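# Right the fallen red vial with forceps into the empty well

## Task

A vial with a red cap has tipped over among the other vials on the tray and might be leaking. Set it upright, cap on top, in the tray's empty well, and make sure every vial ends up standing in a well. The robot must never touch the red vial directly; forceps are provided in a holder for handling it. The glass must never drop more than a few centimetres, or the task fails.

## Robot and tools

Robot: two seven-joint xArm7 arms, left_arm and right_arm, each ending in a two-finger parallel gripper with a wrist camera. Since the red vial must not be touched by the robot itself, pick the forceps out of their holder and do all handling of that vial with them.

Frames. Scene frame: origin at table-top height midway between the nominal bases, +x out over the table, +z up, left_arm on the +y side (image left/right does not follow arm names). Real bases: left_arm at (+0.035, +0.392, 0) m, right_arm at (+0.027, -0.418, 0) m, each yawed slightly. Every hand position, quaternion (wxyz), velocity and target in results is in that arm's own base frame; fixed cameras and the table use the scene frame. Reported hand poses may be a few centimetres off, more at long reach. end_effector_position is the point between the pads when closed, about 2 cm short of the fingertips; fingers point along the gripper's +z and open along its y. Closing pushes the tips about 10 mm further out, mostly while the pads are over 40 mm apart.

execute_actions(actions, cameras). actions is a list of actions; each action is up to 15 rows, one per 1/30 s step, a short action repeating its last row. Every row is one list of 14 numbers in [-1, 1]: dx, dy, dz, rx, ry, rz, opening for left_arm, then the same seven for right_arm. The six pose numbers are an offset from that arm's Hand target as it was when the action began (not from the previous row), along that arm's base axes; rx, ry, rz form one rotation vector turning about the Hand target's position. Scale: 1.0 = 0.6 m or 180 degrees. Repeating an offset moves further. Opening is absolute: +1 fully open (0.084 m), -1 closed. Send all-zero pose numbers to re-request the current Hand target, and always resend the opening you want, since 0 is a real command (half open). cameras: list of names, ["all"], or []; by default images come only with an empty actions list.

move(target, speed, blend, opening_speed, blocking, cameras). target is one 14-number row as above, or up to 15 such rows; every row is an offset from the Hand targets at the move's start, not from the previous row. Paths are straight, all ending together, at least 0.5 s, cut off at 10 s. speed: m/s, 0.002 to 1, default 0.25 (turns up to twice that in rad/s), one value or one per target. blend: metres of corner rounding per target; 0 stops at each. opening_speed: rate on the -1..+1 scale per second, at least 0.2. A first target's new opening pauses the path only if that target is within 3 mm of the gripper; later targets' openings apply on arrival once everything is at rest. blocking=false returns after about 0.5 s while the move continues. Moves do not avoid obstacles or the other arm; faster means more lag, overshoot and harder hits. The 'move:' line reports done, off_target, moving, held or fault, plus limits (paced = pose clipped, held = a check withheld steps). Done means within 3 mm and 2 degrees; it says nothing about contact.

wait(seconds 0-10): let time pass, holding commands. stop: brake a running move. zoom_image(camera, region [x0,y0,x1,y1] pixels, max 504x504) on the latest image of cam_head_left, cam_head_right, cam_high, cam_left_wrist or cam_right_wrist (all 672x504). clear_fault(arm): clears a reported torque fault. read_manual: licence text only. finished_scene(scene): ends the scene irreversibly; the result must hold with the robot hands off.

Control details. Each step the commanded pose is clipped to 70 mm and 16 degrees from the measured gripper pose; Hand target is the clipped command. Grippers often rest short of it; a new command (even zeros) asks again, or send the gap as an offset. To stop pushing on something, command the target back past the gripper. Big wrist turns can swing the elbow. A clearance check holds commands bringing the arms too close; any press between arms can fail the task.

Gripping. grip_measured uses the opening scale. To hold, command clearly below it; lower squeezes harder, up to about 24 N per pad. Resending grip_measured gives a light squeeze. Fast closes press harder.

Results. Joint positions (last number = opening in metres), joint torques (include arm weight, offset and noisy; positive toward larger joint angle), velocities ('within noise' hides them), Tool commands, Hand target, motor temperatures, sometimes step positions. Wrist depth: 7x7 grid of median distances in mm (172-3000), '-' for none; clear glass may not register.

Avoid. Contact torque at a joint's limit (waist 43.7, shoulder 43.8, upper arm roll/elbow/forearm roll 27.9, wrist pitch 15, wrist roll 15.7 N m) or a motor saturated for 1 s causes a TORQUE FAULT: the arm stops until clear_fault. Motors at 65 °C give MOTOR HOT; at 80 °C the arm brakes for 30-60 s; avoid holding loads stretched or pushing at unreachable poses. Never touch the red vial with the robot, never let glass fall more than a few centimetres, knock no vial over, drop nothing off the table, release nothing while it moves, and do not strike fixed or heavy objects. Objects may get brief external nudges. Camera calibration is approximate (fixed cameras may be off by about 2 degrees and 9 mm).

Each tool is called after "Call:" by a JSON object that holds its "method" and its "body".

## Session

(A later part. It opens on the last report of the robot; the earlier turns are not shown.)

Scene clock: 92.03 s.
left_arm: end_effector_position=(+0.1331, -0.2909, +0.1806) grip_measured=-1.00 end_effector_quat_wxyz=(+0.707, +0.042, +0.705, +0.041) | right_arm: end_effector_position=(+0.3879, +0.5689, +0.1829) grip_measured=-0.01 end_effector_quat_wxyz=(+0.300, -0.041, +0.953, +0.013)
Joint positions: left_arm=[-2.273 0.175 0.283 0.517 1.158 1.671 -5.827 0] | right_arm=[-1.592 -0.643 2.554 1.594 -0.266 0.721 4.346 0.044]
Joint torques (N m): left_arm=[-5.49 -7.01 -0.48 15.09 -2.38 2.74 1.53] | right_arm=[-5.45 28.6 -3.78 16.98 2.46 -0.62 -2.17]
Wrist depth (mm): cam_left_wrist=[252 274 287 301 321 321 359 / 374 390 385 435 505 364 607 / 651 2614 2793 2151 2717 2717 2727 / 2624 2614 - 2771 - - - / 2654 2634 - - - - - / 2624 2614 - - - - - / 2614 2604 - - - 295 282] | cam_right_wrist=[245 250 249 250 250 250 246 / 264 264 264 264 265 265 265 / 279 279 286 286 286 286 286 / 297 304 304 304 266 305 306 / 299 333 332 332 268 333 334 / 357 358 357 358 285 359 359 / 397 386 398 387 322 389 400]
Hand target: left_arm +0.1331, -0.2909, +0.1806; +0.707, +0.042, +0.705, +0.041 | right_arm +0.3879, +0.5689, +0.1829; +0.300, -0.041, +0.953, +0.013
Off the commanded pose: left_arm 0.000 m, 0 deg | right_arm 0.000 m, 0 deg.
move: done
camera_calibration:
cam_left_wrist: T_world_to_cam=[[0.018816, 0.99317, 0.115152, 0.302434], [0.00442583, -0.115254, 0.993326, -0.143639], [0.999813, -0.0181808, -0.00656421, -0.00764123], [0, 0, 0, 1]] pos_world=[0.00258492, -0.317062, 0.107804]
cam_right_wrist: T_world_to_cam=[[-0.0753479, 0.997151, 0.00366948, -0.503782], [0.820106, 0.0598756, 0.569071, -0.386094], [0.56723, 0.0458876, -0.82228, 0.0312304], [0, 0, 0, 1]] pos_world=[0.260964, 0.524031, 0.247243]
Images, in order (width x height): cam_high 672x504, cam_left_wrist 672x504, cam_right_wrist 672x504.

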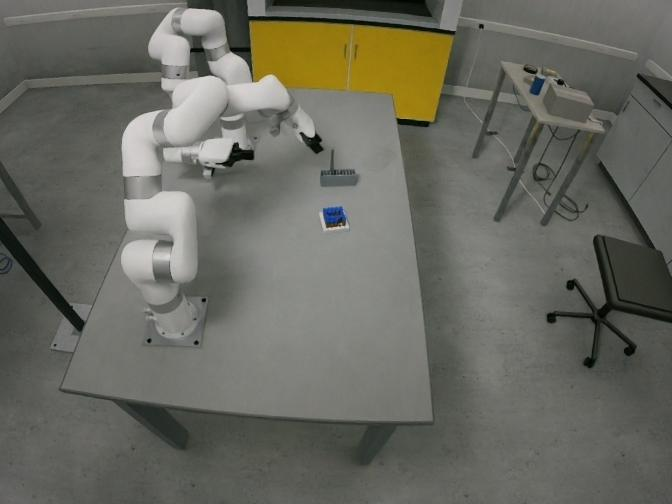

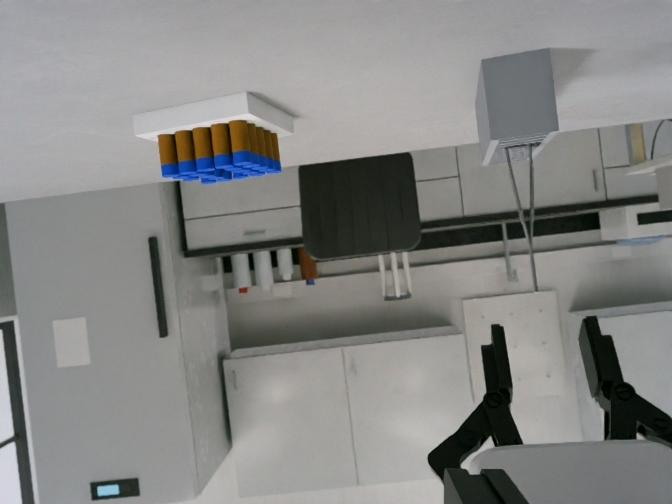

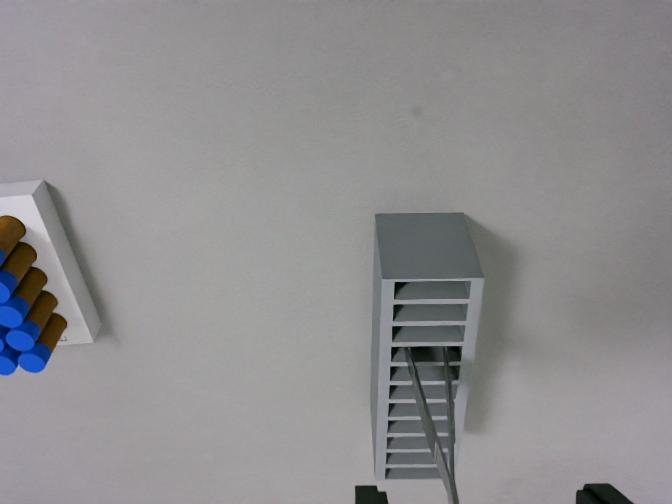

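Call:
{"method": "move", "body": {"target": [0,0,0,0,0,0,-1, 0.0948,0.0118,-0.148,0,0,0,0], "speed": 0.12, "cameras": ["cam_left_wrist","cam_right_wrist"]}}

Call:
{"method": "zoom_image", "body": {"camera": "cam_left_wrist", "region": [440, 40, 672, 340]}}

Scene clock: 98.53 s.
left_arm: end_effector_position=(+0.1331, -0.2909, +0.1806) grip_measured=-1.00 end_effector_quat_wxyz=(+0.707, +0.042, +0.705, +0.041) | right_arm: end_effector_position=(+0.4448, +0.5761, +0.0942) grip_measured=-0.01 end_effector_quat_wxyz=(+0.300, -0.041, +0.953, +0.013)
Joint positions: left_arm=[-2.273 0.175 0.283 0.517 1.158 1.671 -5.827 0] | right_arm=[-1.746 -0.884 2.608 1.727 -0.193 0.585 4.307 0.044]
Joint torques (N m): left_arm=[-5.33 -7.11 -0.6 15.06 -2.26 2.4 1.4] | right_arm=[-5.4 33.05 -4.76 16.27 2.54 -0.79 -2.1]
Wrist depth (mm): cam_left_wrist=[251 274 287 301 321 322 359 / 374 389 386 435 506 364 607 / 653 2614 2727 2125 2206 2675 2771 / 2644 2604 - 2185 383 354 2935 / 2604 2614 - - 350 330 343 / 2585 2585 - - - 308 305 / 2614 2595 - - - 283 277] | cam_right_wrist=[- - - - - - - / 173 173 173 174 174 174 174 / 184 184 184 180 181 181 185 / 196 196 196 196 172 192 197 / 214 214 214 214 - - 215 / 230 231 230 231 - 232 232 / 249 256 249 257 180 244 258]
Hand target: left_arm +0.1331, -0.2909, +0.1806; +0.707, +0.042, +0.705, +0.041 | right_arm +0.4448, +0.5760, +0.0941; +0.300, -0.041, +0.953, +0.013
Off the commanded pose: left_arm 0.000 m, 0 deg | right_arm 0.000 m, 0 deg.
move: done
camera_calibration:
cam_left_wrist: T_world_to_cam=[[0.018816, 0.99317, 0.115152, 0.302434], [0.00442583, -0.115254, 0.993326, -0.143639], [0.999813, -0.0181808, -0.00656421, -0.00764123], [0, 0, 0, 1]] pos_world=[0.00258492, -0.317062, 0.107804]
cam_right_wrist: T_world_to_cam=[[-0.0755746, 0.997132, 0.00398846, -0.506319], [0.820013, 0.0598736, 0.569205, -0.382703], [0.567334, 0.046288, -0.822186, -0.0745735], [0, 0, 0, 1]] pos_world=[0.317865, 0.531233, 0.158543]
Images, in order (width x height): cam_left_wrist 672x504, cam_right_wrist 672x504.

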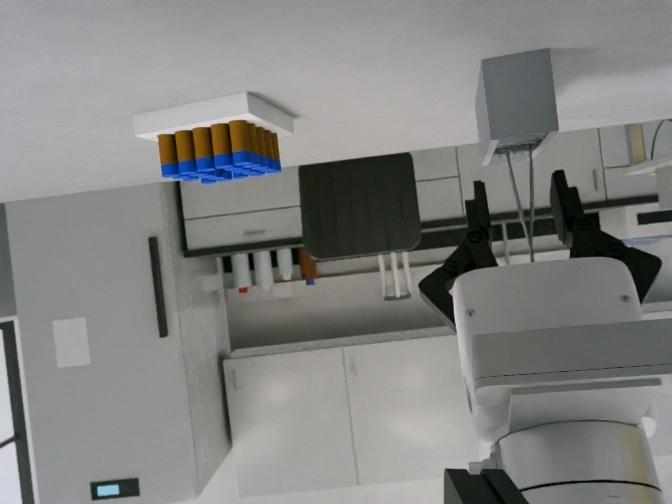

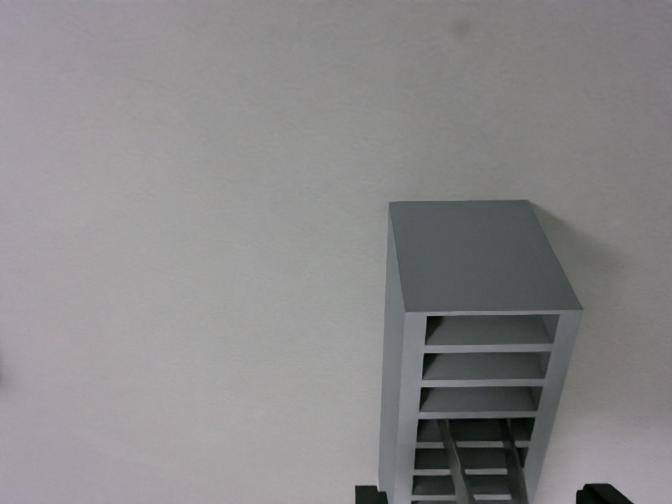

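Scaled by 1.680.

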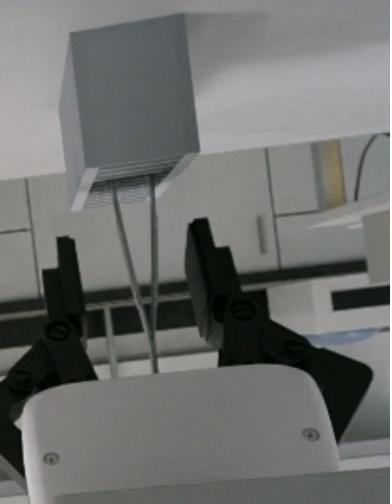

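Call:
{"method": "move", "body": {"target": [0,0,0,0,0,0,-1, 0,0,0,0,0,0,-0.8], "opening_speed": 0.6, "cameras": ["cam_left_wrist"]}}

Call:
{"method": "zoom_image", "body": {"camera": "cam_left_wrist", "region": [440, 40, 672, 340]}}

Scene clock: 101.50 s.
left_arm: end_effector_position=(+0.1331, -0.2909, +0.1806) grip_measured=-1.00 end_effector_quat_wxyz=(+0.707, +0.042, +0.705, +0.041) | right_arm: end_effector_position=(+0.4448, +0.5760, +0.0941) grip_measured=-0.82 end_effector_quat_wxyz=(+0.300, -0.041, +0.953, +0.013)
Joint positions: left_arm=[-2.273 0.175 0.283 0.517 1.158 1.671 -5.827 0] | right_arm=[-1.746 -0.884 2.608 1.727 -0.193 0.585 4.307 0.008]
Joint torques (N m): left_arm=[-5.03 -7.24 -0.62 15.13 -2.2 2.11 1.53] | right_arm=[-5.24 33.8 -4.96 16.02 2.51 -0.73 -2.13]
Motor temperatures (°C): left_arm=[31 53 32 49 35 42 34] | right_arm=[33 45 51 42 46 44 44]
Wrist depth (mm): cam_left_wrist=[252 274 287 301 322 321 359 / 375 390 386 435 507 364 607 / 654 2566 2771 2151 2199 2727 2727 / 2624 2624 - 2165 2220 369 - / 2624 2624 - - 341 330 - / 2664 2604 - - - 308 305 / 2614 2614 - - - 287 276] | cam_right_wrist=[- - - - - - - / 173 173 173 174 174 174 174 / 183 184 184 181 181 181 184 / 195 196 196 196 173 192 197 / 213 214 214 214 - - 215 / 230 230 231 231 - 231 232 / 249 256 257 - 180 250 258]
Hand target: left_arm +0.1331, -0.2909, +0.1806; +0.707, +0.042, +0.705, +0.041 | right_arm +0.4448, +0.5760, +0.0941; +0.300, -0.041, +0.953, +0.013
Off the commanded pose: left_arm 0.000 m, 0 deg | right_arm 0.000 m, 0 deg.
move: done
camera_calibration:
cam_left_wrist: T_world_to_cam=[[0.018816, 0.99317, 0.115152, 0.302434], [0.00442583, -0.115254, 0.993326, -0.143639], [0.999813, -0.0181808, -0.00656421, -0.00764123], [0, 0, 0, 1]] pos_world=[0.00258492, -0.317062, 0.107804]
Images, in order (width x height): cam_left_wrist 672x504.

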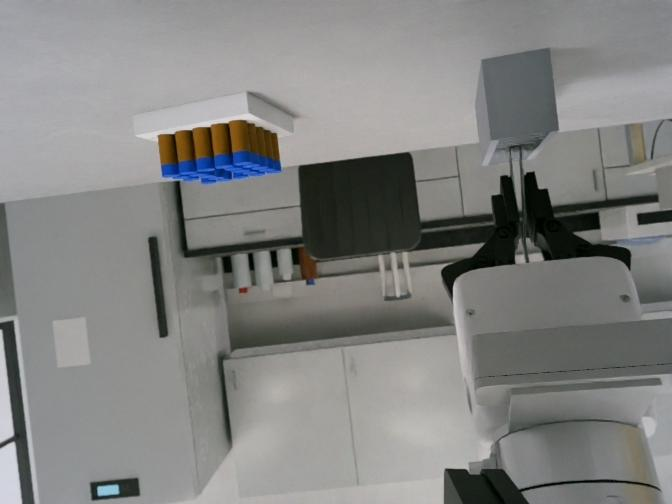

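Scaled by 1.680.

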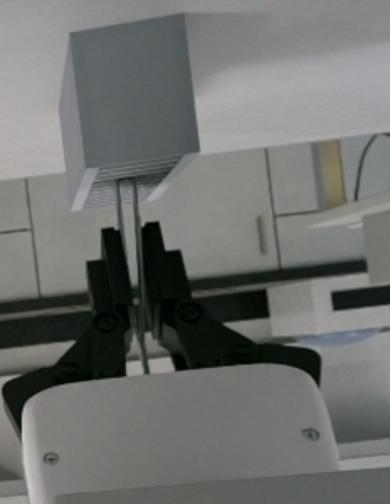

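Call:
{"method": "move", "body": {"target": [0,0,0,0,0,0,-1, 0,0,0.2,0,0,0,-0.8], "speed": 0.1, "cameras": ["cam_left_wrist","cam_right_wrist"]}}

Call:
{"method": "zoom_image", "body": {"camera": "cam_left_wrist", "region": [440, 40, 672, 400]}}

Call:
{"method": "zoom_image", "body": {"camera": "cam_right_wrist", "region": [340, 300, 640, 504]}}

Scene clock: 105.23 s.
left_arm: end_effector_position=(+0.1331, -0.2909, +0.1806) grip_measured=-1.00 end_effector_quat_wxyz=(+0.707, +0.042, +0.705, +0.041) | right_arm: end_effector_position=(+0.4448, +0.5760, +0.2141) grip_measured=-0.82 end_effector_quat_wxyz=(+0.300, -0.041, +0.953, +0.013)
Joint positions: left_arm=[-2.273 0.175 0.283 0.517 1.158 1.671 -5.827 0] | right_arm=[-1.742 -0.727 2.598 1.825 -0.189 0.811 4.204 0.008]
Joint torques (N m): left_arm=[-5.02 -7.36 -0.58 14.87 -2.21 1.81 1.45] | right_arm=[-5.61 47.58 -8.74 17.34 2.21 -0.75 -2.12]
Wrist depth (mm): cam_left_wrist=[251 274 287 301 321 321 359 / 374 389 385 434 504 365 606 / 653 2575 2793 2138 2685 2706 2738 / 2604 2585 - 2749 - - - / 2604 2634 - - - - - / 2614 2595 - - - 395 - / 2624 2634 - - - 350 366] | cam_right_wrist=[275 276 281 282 281 282 282 / 291 297 297 297 253 297 297 / 300 320 315 321 274 322 322 / 341 342 341 342 290 342 343 / 372 372 373 365 308 375 375 / 401 402 402 394 403 404 404 / 445 434 435 436 436 437 450]
Hand target: left_arm +0.1331, -0.2909, +0.1806; +0.707, +0.042, +0.705, +0.041 | right_arm +0.4448, +0.5760, +0.2141; +0.300, -0.041, +0.953, +0.013
Off the commanded pose: left_arm 0.000 m, 0 deg | right_arm 0.000 m, 0 deg.
move: done
camera_calibration:
cam_left_wrist: T_world_to_cam=[[0.018816, 0.99317, 0.115152, 0.302434], [0.00442583, -0.115254, 0.993326, -0.143639], [0.999813, -0.0181808, -0.00656421, -0.00764123], [0, 0, 0, 1]] pos_world=[0.00258492, -0.317062, 0.107804]
cam_right_wrist: T_world_to_cam=[[-0.0752918, 0.997155, 0.00358713, -0.506686], [0.820109, 0.0598765, 0.569066, -0.450938], [0.567232, 0.0457878, -0.822284, 0.0243379], [0, 0, 0, 1]] pos_world=[0.317864, 0.531131, 0.278444]
Images, in order (width x height): cam_left_wrist 672x504, cam_right_wrist 672x504.

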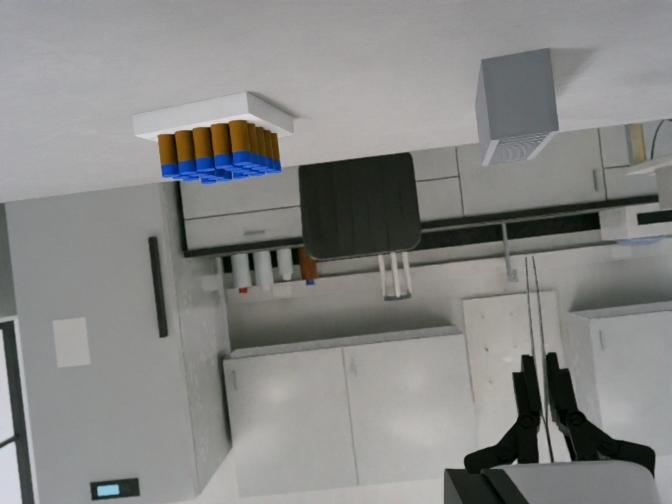

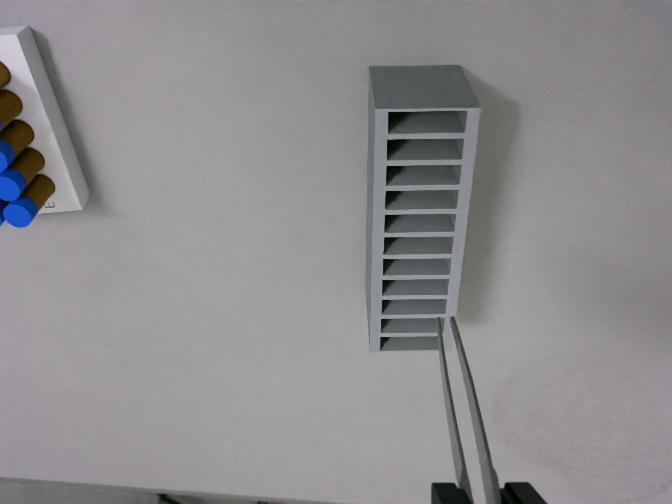

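Scaled by 1.400.

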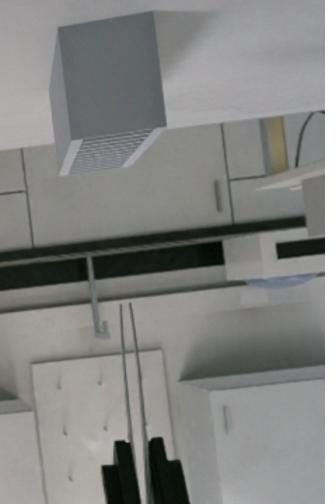

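Scaled by 1.680.

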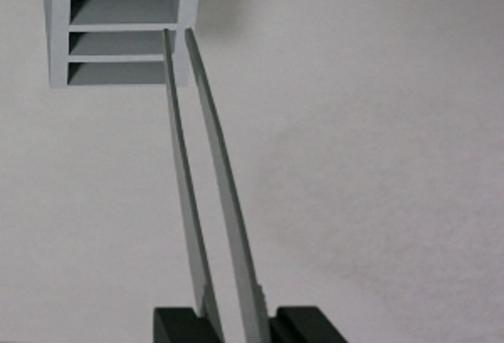

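Call:
{"method": "move", "body": {"target": [0,0,0,0,0,0,-1, -0.004,-0.338,0,0,0,0.02,-0.79], "speed": 0.2, "cameras": ["cam_left_wrist","cam_right_wrist","cam_high"]}}

Call:
{"method": "zoom_image", "body": {"camera": "cam_left_wrist", "region": [100, 100, 360, 360]}}

Call:
{"method": "zoom_image", "body": {"camera": "cam_right_wrist", "region": [300, 200, 600, 500]}}

Scene clock: 121.67 s.
left_arm: end_effector_position=(+0.1331, -0.2909, +0.1806) grip_measured=-1.00 end_effector_quat_wxyz=(+0.707, +0.042, +0.705, +0.041) | right_arm: end_effector_position=(+0.4424, +0.3732, +0.2141) grip_measured=-0.81 end_effector_quat_wxyz=(+0.299, -0.071, +0.951, +0.022)
Joint positions: left_arm=[-2.273 0.175 0.283 0.517 1.158 1.671 -5.827 0] | right_arm=[-1.652 -0.135 2.399 1 -0.593 0.462 4.245 0.008]
Joint torques (N m): left_arm=[-4.64 -7.29 -0.69 14.84 -1.9 1.27 1.49] | right_arm=[6.1 28.73 -5.77 12.44 -2.58 -2.7 2.01]
Wrist depth (mm): cam_left_wrist=[252 274 287 301 321 321 359 / 374 390 386 434 506 364 606 / 652 2614 2760 2145 2727 2706 2706 / 2614 2614 - 2793 - - - / 2604 2585 - - - - - / 2604 2575 2874 - - - - / 2675 2595 402 - - - -] | cam_right_wrist=[281 277 282 282 283 283 283 / 297 298 299 282 278 298 299 / 321 322 315 310 278 317 324 / 343 343 343 344 293 345 345 / 374 375 376 368 368 377 378 / 404 404 404 395 405 406 407 / 1882 438 440 441 439 441 452]
Hand target: left_arm +0.1331, -0.2909, +0.1806; +0.707, +0.042, +0.705, +0.041 | right_arm +0.4424, +0.3732, +0.2141; +0.299, -0.071, +0.951, +0.022
Off the commanded pose: left_arm 0.000 m, 0 deg | right_arm 0.000 m, 0 deg.
move: done
camera_calibration:
cam_left_wrist: T_world_to_cam=[[0.018816, 0.99317, 0.115152, 0.302434], [0.00442583, -0.115254, 0.993326, -0.143639], [0.999813, -0.0181808, -0.00656421, -0.00764123], [0, 0, 0, 1]] pos_world=[0.00258492, -0.317062, 0.107804]
cam_right_wrist: T_world_to_cam=[[-0.137808, 0.990452, 0.00366793, -0.274511], [0.814744, 0.111253, 0.569047, -0.453583], [0.563206, 0.0814074, -0.822297, 0.0235032], [0, 0, 0, 1]] pos_world=[0.318487, 0.320439, 0.278443]
Images, in order (width x height): cam_high 672x504, cam_left_wrist 672x504, cam_right_wrist 672x504.

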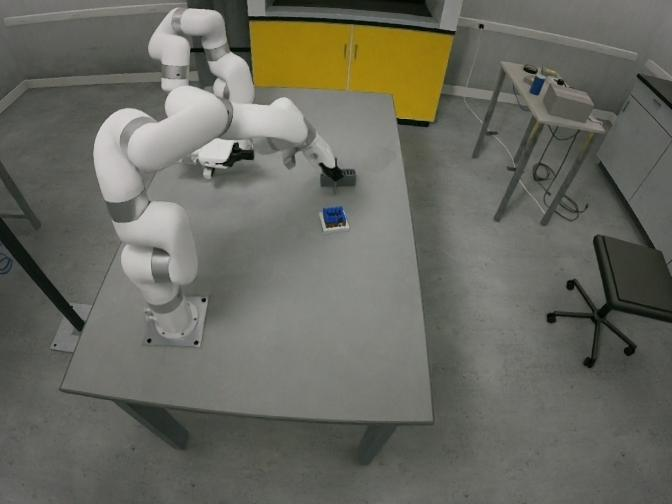

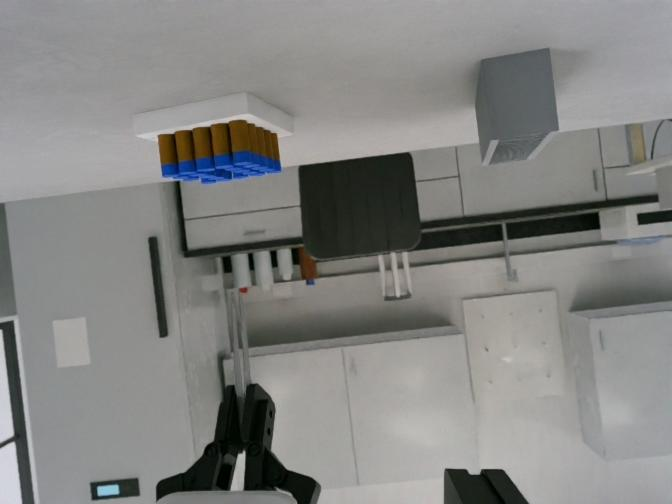

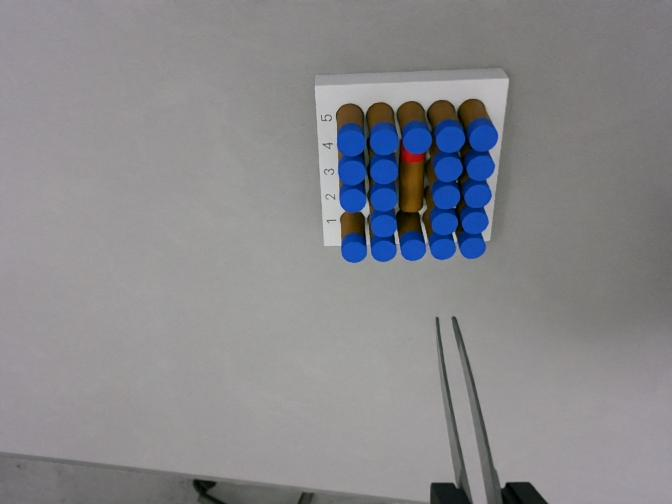

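Scaled by 1.938.

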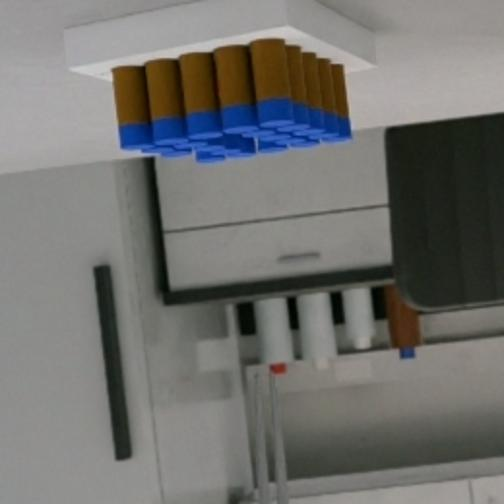

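Scaled by 1.680.

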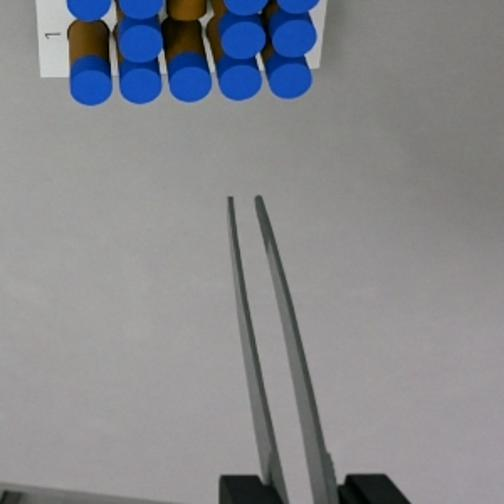

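Call:
{"method": "move", "body": {"target": [0,0,0,0,0,0,-1, -0.005,0.002,-0.06,0,0,0,-0.72], "speed": 0.15, "cameras": ["cam_left_wrist","cam_right_wrist"]}}

Call:
{"method": "zoom_image", "body": {"camera": "cam_right_wrist", "region": [300, 50, 520, 350]}}

Call:
{"method": "zoom_image", "body": {"camera": "cam_left_wrist", "region": [100, 80, 320, 340]}}

Scene clock: 131.80 s.
left_arm: end_effector_position=(+0.1331, -0.2909, +0.1806) grip_measured=-1.00 end_effector_quat_wxyz=(+0.707, +0.042, +0.705, +0.041) | right_arm: end_effector_position=(+0.4394, +0.3744, +0.1781) grip_measured=-0.74 end_effector_quat_wxyz=(+0.299, -0.071, +0.951, +0.022)
Joint positions: left_arm=[-2.273 0.175 0.283 0.517 1.158 1.671 -5.827 0] | right_arm=[-1.659 -0.208 2.395 0.962 -0.609 0.364 4.299 0.011]
Joint torques (N m): left_arm=[-4.41 -7.33 -0.61 14.79 -1.75 1.11 1.55] | right_arm=[-5.54 14.44 -6.98 11.8 -2.69 -2.78 1.95]
Wrist depth (mm): cam_left_wrist=[252 274 287 301 321 321 359 / 374 390 386 434 505 365 607 / 649 2595 2738 2158 2727 2696 2706 / 2624 2624 2782 2760 - - - / 2614 2614 - - - - - / 2614 2604 398 - - - - / - 366 353 - - - -] | cam_right_wrist=[241 246 246 246 246 247 243 / 260 260 260 255 256 261 261 / 281 276 281 251 247 276 282 / 299 300 299 276 256 300 301 / 328 327 320 328 327 329 330 / 353 352 353 353 353 354 355 / 392 393 382 383 383 384 395]
Hand target: left_arm +0.1331, -0.2909, +0.1806; +0.707, +0.042, +0.705, +0.041 | right_arm +0.4394, +0.3744, +0.1781; +0.299, -0.071, +0.951, +0.022
Off the commanded pose: left_arm 0.000 m, 0 deg | right_arm 0.000 m, 0 deg.
move: done
camera_calibration:
cam_left_wrist: T_world_to_cam=[[0.018816, 0.99317, 0.11515, 0.302434], [0.00442585, -0.115252, 0.993326, -0.143638], [0.999813, -0.0181808, -0.00656421, -0.00764123], [0, 0, 0, 1]] pos_world=[0.00258492, -0.317062, 0.107804]
cam_right_wrist: T_world_to_cam=[[-0.137808, 0.990452, 0.00366793, -0.275981], [0.814744, 0.111253, 0.569047, -0.430843], [0.563206, 0.0814074, -0.822297, -0.00442534], [0, 0, 0, 1]] pos_world=[0.315487, 0.321639, 0.242543]
Images, in order (width x height): cam_left_wrist 672x504, cam_right_wrist 672x504.

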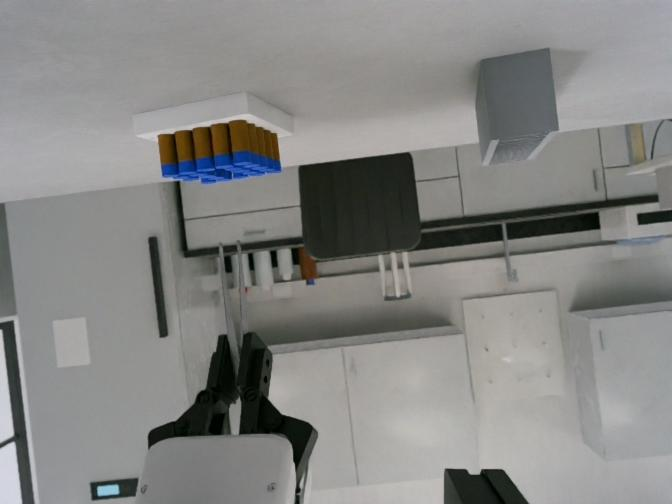

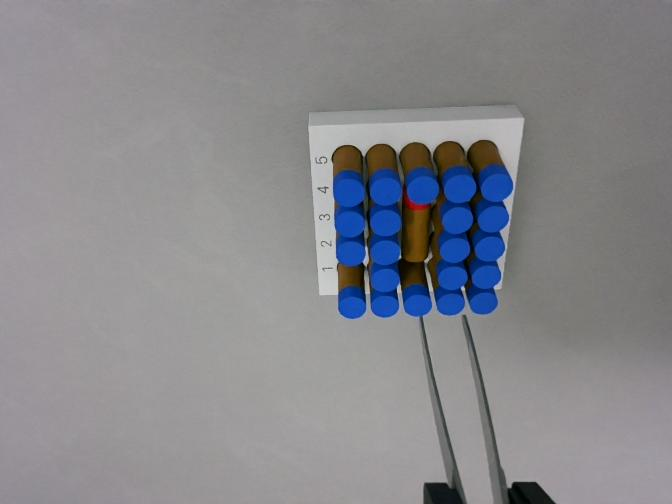

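Scaled by 1.680.

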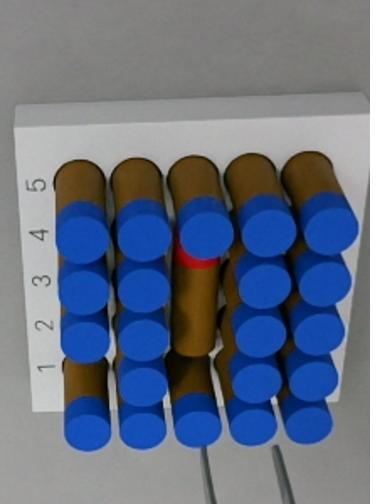

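Scaled by 1.938.

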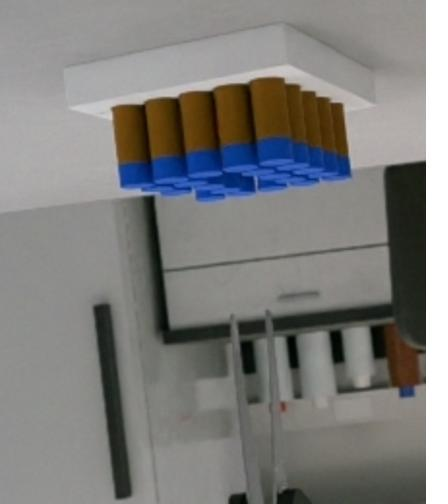

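Call:
{"method": "move", "body": {"target": [0,0,0,0,0,0,-1, -0.0017,-0.0033,-0.07,0,0,0,-0.72], "speed": 0.1, "cameras": ["cam_left_wrist","cam_right_wrist"]}}

Call:
{"method": "zoom_image", "body": {"camera": "cam_right_wrist", "region": [350, 200, 550, 400]}}

Call:
{"method": "zoom_image", "body": {"camera": "cam_left_wrist", "region": [120, 80, 320, 280]}}

Scene clock: 138.40 s.
left_arm: end_effector_position=(+0.1331, -0.2909, +0.1806) grip_measured=-1.00 end_effector_quat_wxyz=(+0.707, +0.042, +0.705, +0.041) | right_arm: end_effector_position=(+0.4384, +0.3724, +0.1361) grip_measured=-0.74 end_effector_quat_wxyz=(+0.299, -0.071, +0.951, +0.022)
Joint positions: left_arm=[-2.273 0.175 0.283 0.517 1.158 1.671 -5.827 0] | right_arm=[-1.674 -0.309 2.389 0.93 -0.625 0.244 4.36 0.011]
Joint torques (N m): left_arm=[-4.16 -7.28 -0.49 14.71 -1.91 1.16 1.4] | right_arm=[-5.01 15.63 -8.12 11.7 -2.55 -2.54 1.99]
Wrist depth (mm): cam_left_wrist=[251 274 287 301 321 321 360 / 374 391 386 434 507 365 606 / 651 2585 2760 2165 2727 2738 2696 / 2624 2614 2782 2706 - - - / 2634 - 409 - - - - / - 364 351 - - - - / - 339 329 - - - -] | cam_right_wrist=[203 204 204 204 201 204 205 / 215 215 215 216 216 216 216 / 233 233 233 221 218 218 234 / 248 248 248 209 202 211 249 / 271 271 271 259 222 254 273 / 292 291 292 293 293 294 294 / 325 326 317 317 317 318 326]
Hand target: left_arm +0.1331, -0.2909, +0.1806; +0.707, +0.042, +0.705, +0.041 | right_arm +0.4384, +0.3724, +0.1361; +0.299, -0.071, +0.951, +0.022
Off the commanded pose: left_arm 0.000 m, 0 deg | right_arm 0.000 m, 0 deg.
move: done
camera_calibration:
cam_left_wrist: T_world_to_cam=[[0.018816, 0.99317, 0.11515, 0.302434], [0.00442585, -0.115252, 0.993326, -0.143638], [0.999813, -0.0181808, -0.00656421, -0.00764123], [0, 0, 0, 1]] pos_world=[0.00258492, -0.317062, 0.107804]
cam_right_wrist: T_world_to_cam=[[-0.137808, 0.990452, 0.00366793, -0.273984], [0.814744, 0.111253, 0.569047, -0.405849], [0.563206, 0.0814074, -0.822297, -0.038318], [0, 0, 0, 1]] pos_world=[0.314487, 0.319639, 0.200443]
Images, in order (width x height): cam_left_wrist 672x504, cam_right_wrist 672x504.

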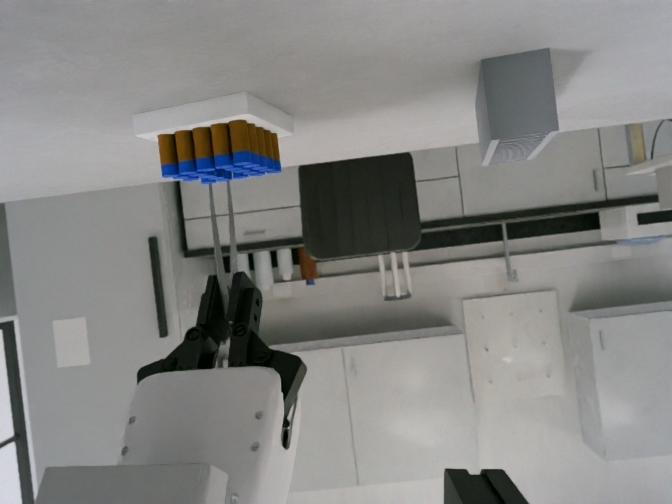

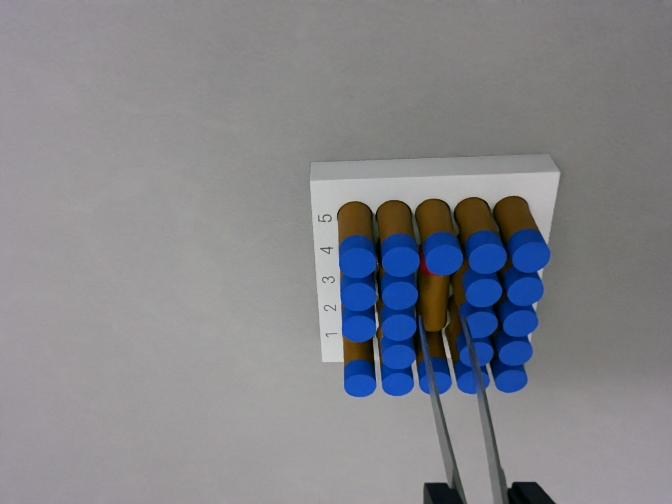

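Scaled by 2.520.

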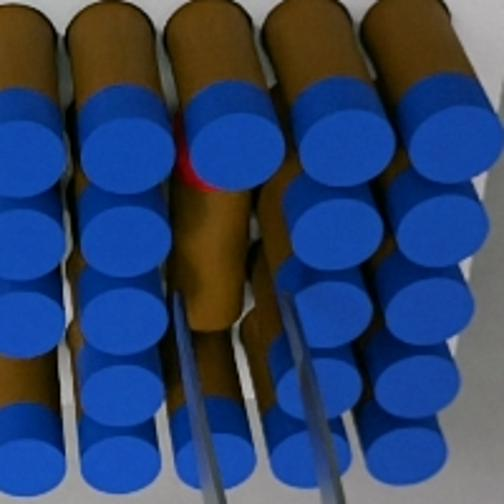

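Scaled by 2.520.

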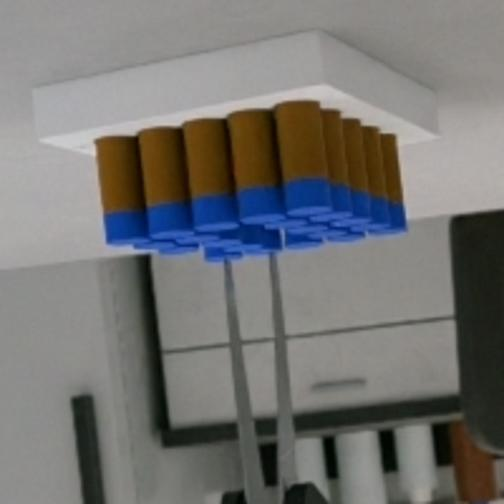

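Call:
{"method": "move", "body": {"target": [0,0,0,0,0,0,-1, 0,-0.0007,-0.0405,0,0,0,-0.72], "speed": 0.05, "cameras": ["cam_left_wrist","cam_right_wrist"]}}

Call:
{"method": "zoom_image", "body": {"camera": "cam_right_wrist", "region": [350, 240, 550, 440]}}

Call:
{"method": "zoom_image", "body": {"camera": "cam_left_wrist", "region": [120, 80, 320, 280]}}

Scene clock: 143.77 s.
left_arm: end_effector_position=(+0.1331, -0.2909, +0.1806) grip_measured=-1.00 end_effector_quat_wxyz=(+0.707, +0.042, +0.705, +0.041) | right_arm: end_effector_position=(+0.4384, +0.3720, +0.1118) grip_measured=-0.74 end_effector_quat_wxyz=(+0.299, -0.071, +0.951, +0.022)
Joint positions: left_arm=[-2.273 0.175 0.283 0.517 1.158 1.671 -5.827 0] | right_arm=[-1.682 -0.377 2.388 0.922 -0.628 0.176 4.394 0.011]
Joint torques (N m): left_arm=[-3.96 -7.14 -0.37 14.58 -1.57 1.21 1.34] | right_arm=[-5.28 16.77 -9.16 11.43 -2.35 -2.57 2]
Wrist depth (mm): cam_left_wrist=[252 274 287 301 322 321 359 / 373 391 386 435 506 364 606 / 652 2624 2782 2165 2706 2664 2717 / 2604 2595 2738 2749 - - - / 2614 384 386 - - - - / - 350 337 - - - - / - 322 320 - - - -] | cam_right_wrist=[179 180 180 180 180 180 180 / 189 190 190 190 190 190 191 / 205 205 205 201 198 201 206 / 218 218 219 198 196 198 219 / 238 239 239 185 184 184 235 / 257 257 258 213 213 203 259 / 286 278 286 279 288 281 288]
Hand target: left_arm +0.1331, -0.2909, +0.1806; +0.707, +0.042, +0.705, +0.041 | right_arm +0.4384, +0.3720, +0.1118; +0.299, -0.071, +0.951, +0.022
Off the commanded pose: left_arm 0.000 m, 0 deg | right_arm 0.000 m, 0 deg.
move: done
camera_calibration:
cam_left_wrist: T_world_to_cam=[[0.018816, 0.99317, 0.11515, 0.302434], [0.00442585, -0.115252, 0.993326, -0.143638], [0.999813, -0.0181808, -0.00656421, -0.00764123], [0, 0, 0, 1]] pos_world=[0.00258492, -0.317062, 0.107804]
cam_right_wrist: T_world_to_cam=[[-0.137808, 0.990452, 0.00366793, -0.273499], [0.814744, 0.111253, 0.569047, -0.391977], [0.563206, 0.0814074, -0.822297, -0.0582673], [0, 0, 0, 1]] pos_world=[0.314487, 0.319239, 0.176143]
Images, in order (width x height): cam_left_wrist 672x504, cam_right_wrist 672x504.

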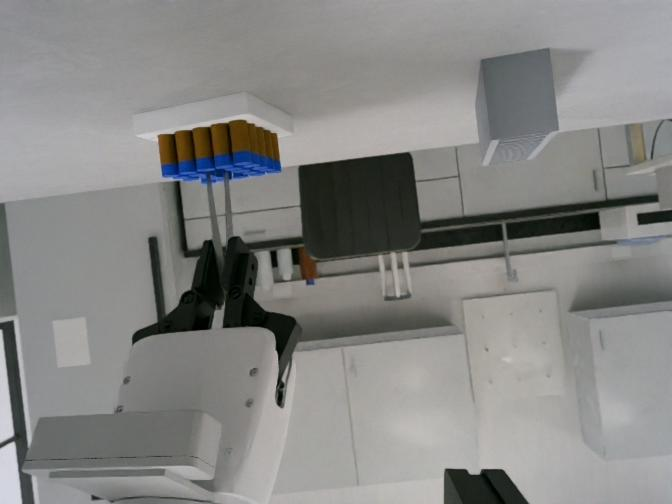

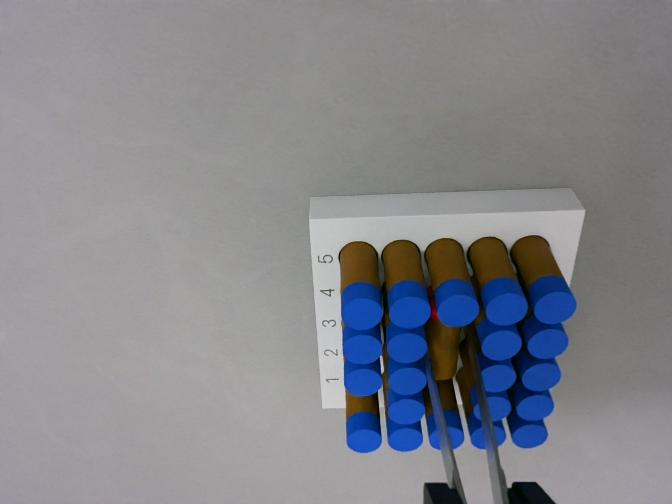

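Scaled by 2.520.

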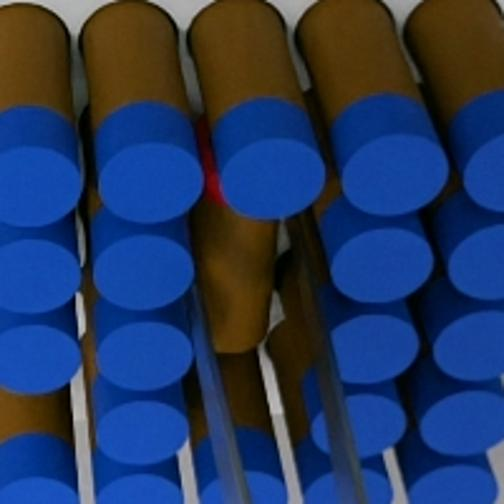

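Scaled by 2.520.

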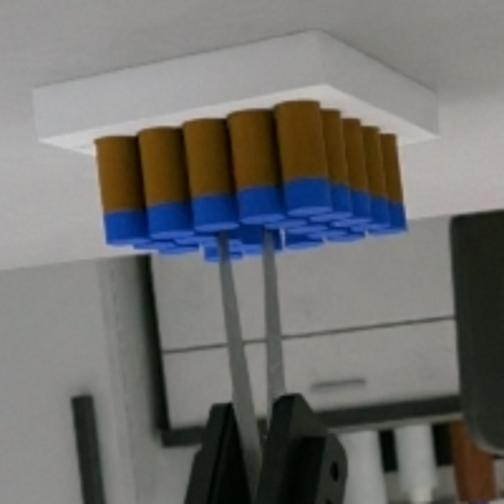

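Call:
{"method": "move", "body": {"target": [0,0,0,0,0,0,-1, 0,0,0,0,0,0,-0.84], "opening_speed": 0.2, "cameras": ["cam_right_wrist"]}}

Call:
{"method": "zoom_image", "body": {"camera": "cam_right_wrist", "region": [350, 240, 550, 440]}}

Scene clock: 146.80 s.
left_arm: end_effector_position=(+0.1331, -0.2909, +0.1806) grip_measured=-1.00 end_effector_quat_wxyz=(+0.707, +0.042, +0.705, +0.041) | right_arm: end_effector_position=(+0.4384, +0.3720, +0.1118) grip_measured=-0.84 end_effector_quat_wxyz=(+0.299, -0.071, +0.951, +0.022)
Joint positions: left_arm=[-2.273 0.175 0.283 0.517 1.158 1.671 -5.827 0] | right_arm=[-1.682 -0.378 2.388 0.922 -0.628 0.176 4.394 0.007]
Joint torques (N m): left_arm=[-4.02 -7.13 -0.24 14.62 -1.66 1.14 1.36] | right_arm=[0.61 16.86 -8.71 13.91 -2.43 -2.19 1.96]
Wrist depth (mm): cam_left_wrist=[252 274 287 301 321 321 359 / 374 390 386 435 505 364 607 / 653 2644 2771 2145 2685 2685 2717 / 2614 2644 2738 2749 - - - / 2624 399 396 - - - - / - 350 338 - - - - / - 322 320 - - - -] | cam_right_wrist=[179 179 180 180 180 180 180 / 190 190 190 190 190 190 191 / 204 205 205 201 198 202 206 / 218 218 219 198 196 198 220 / 239 239 239 185 182 184 235 / 257 257 258 213 201 204 259 / 286 278 286 287 280 280 289]
Hand target: left_arm +0.1331, -0.2909, +0.1806; +0.707, +0.042, +0.705, +0.041 | right_arm +0.4384, +0.3720, +0.1118; +0.299, -0.071, +0.951, +0.022
Off the commanded pose: left_arm 0.000 m, 0 deg | right_arm 0.000 m, 0 deg.
move: done
camera_calibration:
cam_right_wrist: T_world_to_cam=[[-0.1378, 0.990453, 0.00365655, -0.273499], [0.814698, 0.111246, 0.569114, -0.391972], [0.563274, 0.0814029, -0.82225, -0.0582958], [0, 0, 0, 1]] pos_world=[0.314487, 0.319239, 0.176143]
Images, in order (width x height): cam_right_wrist 672x504.

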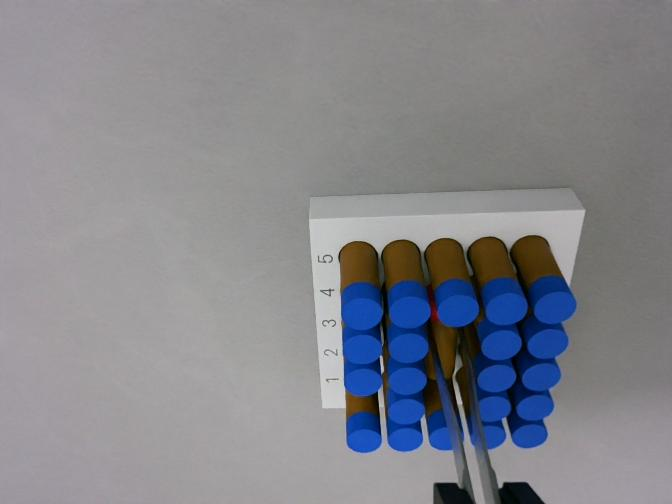

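Scaled by 2.520.

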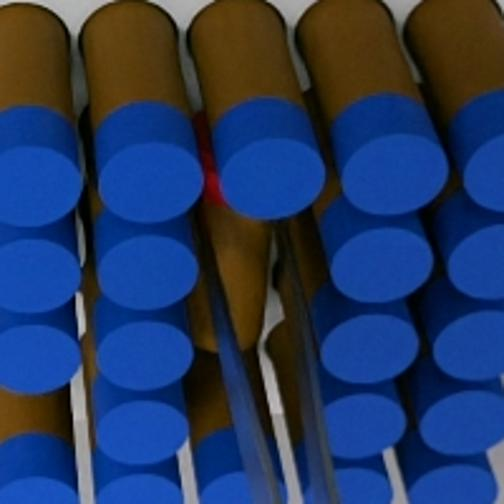

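Call:
{"method": "move", "body": {"target": [[0,0,0,0,0,0,-1, 0,0,0,0,0,0,-0.88],[0,0,0,0,0,0,-1, 0,0,0.015,0,0,0,-0.88]], "speed": 0.04, "cameras": ["cam_right_wrist","cam_left_wrist"]}}

Call:
{"method": "zoom_image", "body": {"camera": "cam_right_wrist", "region": [350, 200, 550, 400]}}

Scene clock: 149.33 s.
left_arm: end_effector_position=(+0.1331, -0.2909, +0.1806) grip_measured=-1.00 end_effector_quat_wxyz=(+0.707, +0.042, +0.705, +0.041) | right_arm: end_effector_position=(+0.4384, +0.3720, +0.1208) grip_measured=-0.88 end_effector_quat_wxyz=(+0.299, -0.071, +0.951, +0.022)
Joint positions: left_arm=[-2.273 0.175 0.283 0.517 1.158 1.671 -5.827 0] | right_arm=[-1.68 -0.351 2.388 0.924 -0.628 0.201 4.382 0.005]
Joint torques (N m): left_arm=[-3.79 -7.15 -0.15 14.53 -1.56 1.18 1.36] | right_arm=[5.63 31.84 -1.13 15.23 2.08 -0.66 -2.15]
Wrist depth (mm): cam_left_wrist=[252 274 287 301 321 321 358 / 374 389 386 435 506 364 606 / 653 2614 2760 2158 2738 2717 2685 / 2624 2595 2782 2749 - - - / 2614 2585 396 - - - - / - 353 343 - - - - / - 327 325 - - - -] | cam_right_wrist=[188 189 189 185 189 189 189 / 199 199 199 199 200 200 200 / 215 215 215 208 207 208 216 / 229 230 229 205 196 194 231 / 245 251 251 201 192 201 252 / 270 270 271 220 217 221 272 / 300 300 300 294 294 294 303]
Hand target: left_arm +0.1331, -0.2909, +0.1806; +0.707, +0.042, +0.705, +0.041 | right_arm +0.4384, +0.3720, +0.1208; +0.299, -0.071, +0.951, +0.022
Off the commanded pose: left_arm 0.000 m, 0 deg | right_arm 0.000 m, 0 deg.
move: done
camera_calibration:
cam_left_wrist: T_world_to_cam=[[0.018816, 0.99317, 0.11515, 0.302434], [0.00442585, -0.115252, 0.993326, -0.143638], [0.999813, -0.0181808, -0.00656421, -0.00764123], [0, 0, 0, 1]] pos_world=[0.00258492, -0.317062, 0.107804]
cam_right_wrist: T_world_to_cam=[[-0.137881, 0.990442, 0.00360069, -0.273493], [0.814685, 0.111345, 0.569115, -0.397122], [0.563274, 0.0814035, -0.82225, -0.0508956], [0, 0, 0, 1]] pos_world=[0.314488, 0.319239, 0.185143]
Images, in order (width x height): cam_left_wrist 672x504, cam_right_wrist 672x504.

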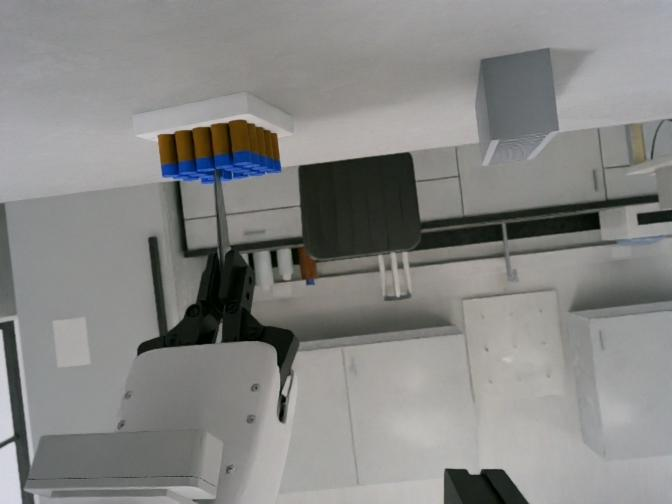

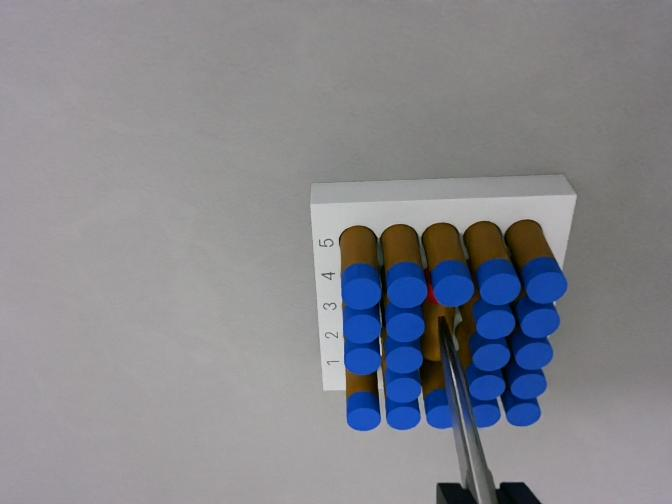

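Scaled by 2.520.

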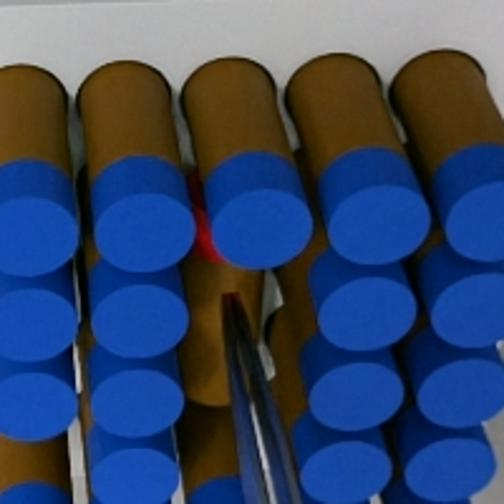

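Call:
{"method": "move", "body": {"target": [[0,0,0,0,0,0,-1, 0,0,0.015,0,0,0,-0.88],[0,0,0,0,0,0,-1, 0,0,0.015,0,0,0,-0.72],[0,0,0,0,0,0,-1, 0,0,-0.019,0,0,0,-0.72]], "speed": 0.05, "cameras": ["cam_right_wrist"]}}

Call:
{"method": "zoom_image", "body": {"camera": "cam_right_wrist", "region": [370, 260, 520, 410]}}

Scene clock: 154.40 s.
left_arm: end_effector_position=(+0.1331, -0.2909, +0.1806) grip_measured=-1.00 end_effector_quat_wxyz=(+0.707, +0.042, +0.705, +0.041) | right_arm: end_effector_position=(+0.4384, +0.3720, +0.1094) grip_measured=-0.74 end_effector_quat_wxyz=(+0.299, -0.071, +0.951, +0.022)
Joint positions: left_arm=[-2.273 0.175 0.283 0.517 1.158 1.671 -5.827 0] | right_arm=[-1.683 -0.384 2.388 0.922 -0.628 0.169 4.398 0.011]
Joint torques (N m): left_arm=[-3.64 -7.14 -0.07 14.5 -1.4 1.15 1.32] | right_arm=[-5.26 16.79 -9.18 12.17 -2.43 -2.55 1.9]
Wrist depth (mm): cam_left_wrist=[251 274 287 301 321 321 359 / 374 389 385 434 506 364 606 / 652 2634 2805 2172 2727 2706 2696 / 2595 2585 2793 2749 - - - / 2644 381 381 - - - - / - 349 337 - - - - / - 321 319 - - - -] | cam_right_wrist=[177 177 177 178 178 178 178 / 187 187 187 187 188 188 188 / 202 202 203 198 197 199 199 / 215 215 216 195 195 195 217 / 235 236 236 181 182 183 232 / 253 254 254 213 212 200 255 / 282 275 282 276 276 277 284]
Hand target: left_arm +0.1331, -0.2909, +0.1806; +0.707, +0.042, +0.705, +0.041 | right_arm +0.4384, +0.3720, +0.1094; +0.299, -0.071, +0.951, +0.022
Off the commanded pose: left_arm 0.000 m, 0 deg | right_arm 0.000 m, 0 deg.
move: done
camera_calibration:
cam_right_wrist: T_world_to_cam=[[-0.137808, 0.990452, 0.00366793, -0.27349], [0.814744, 0.111253, 0.569047, -0.390611], [0.563206, 0.0814074, -0.822297, -0.0602408], [0, 0, 0, 1]] pos_world=[0.314487, 0.319239, 0.173743]
Images, in order (width x height): cam_right_wrist 672x504.

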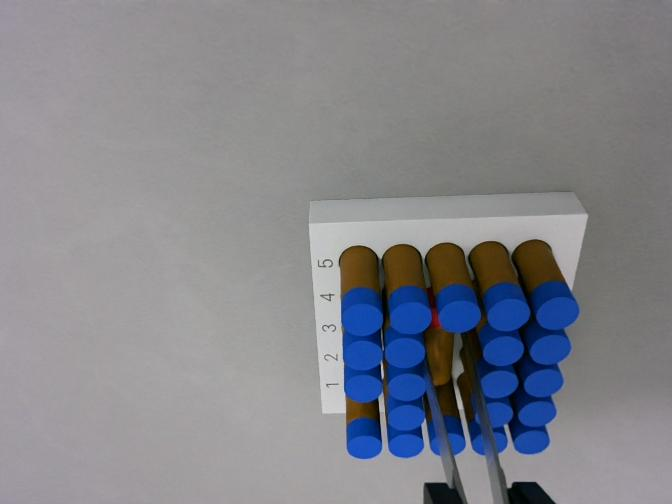

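Scaled by 3.360.

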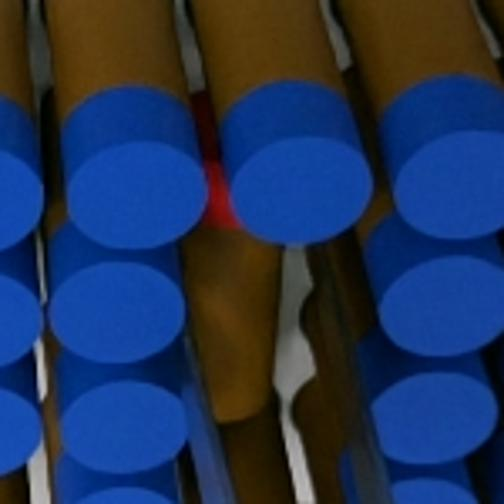

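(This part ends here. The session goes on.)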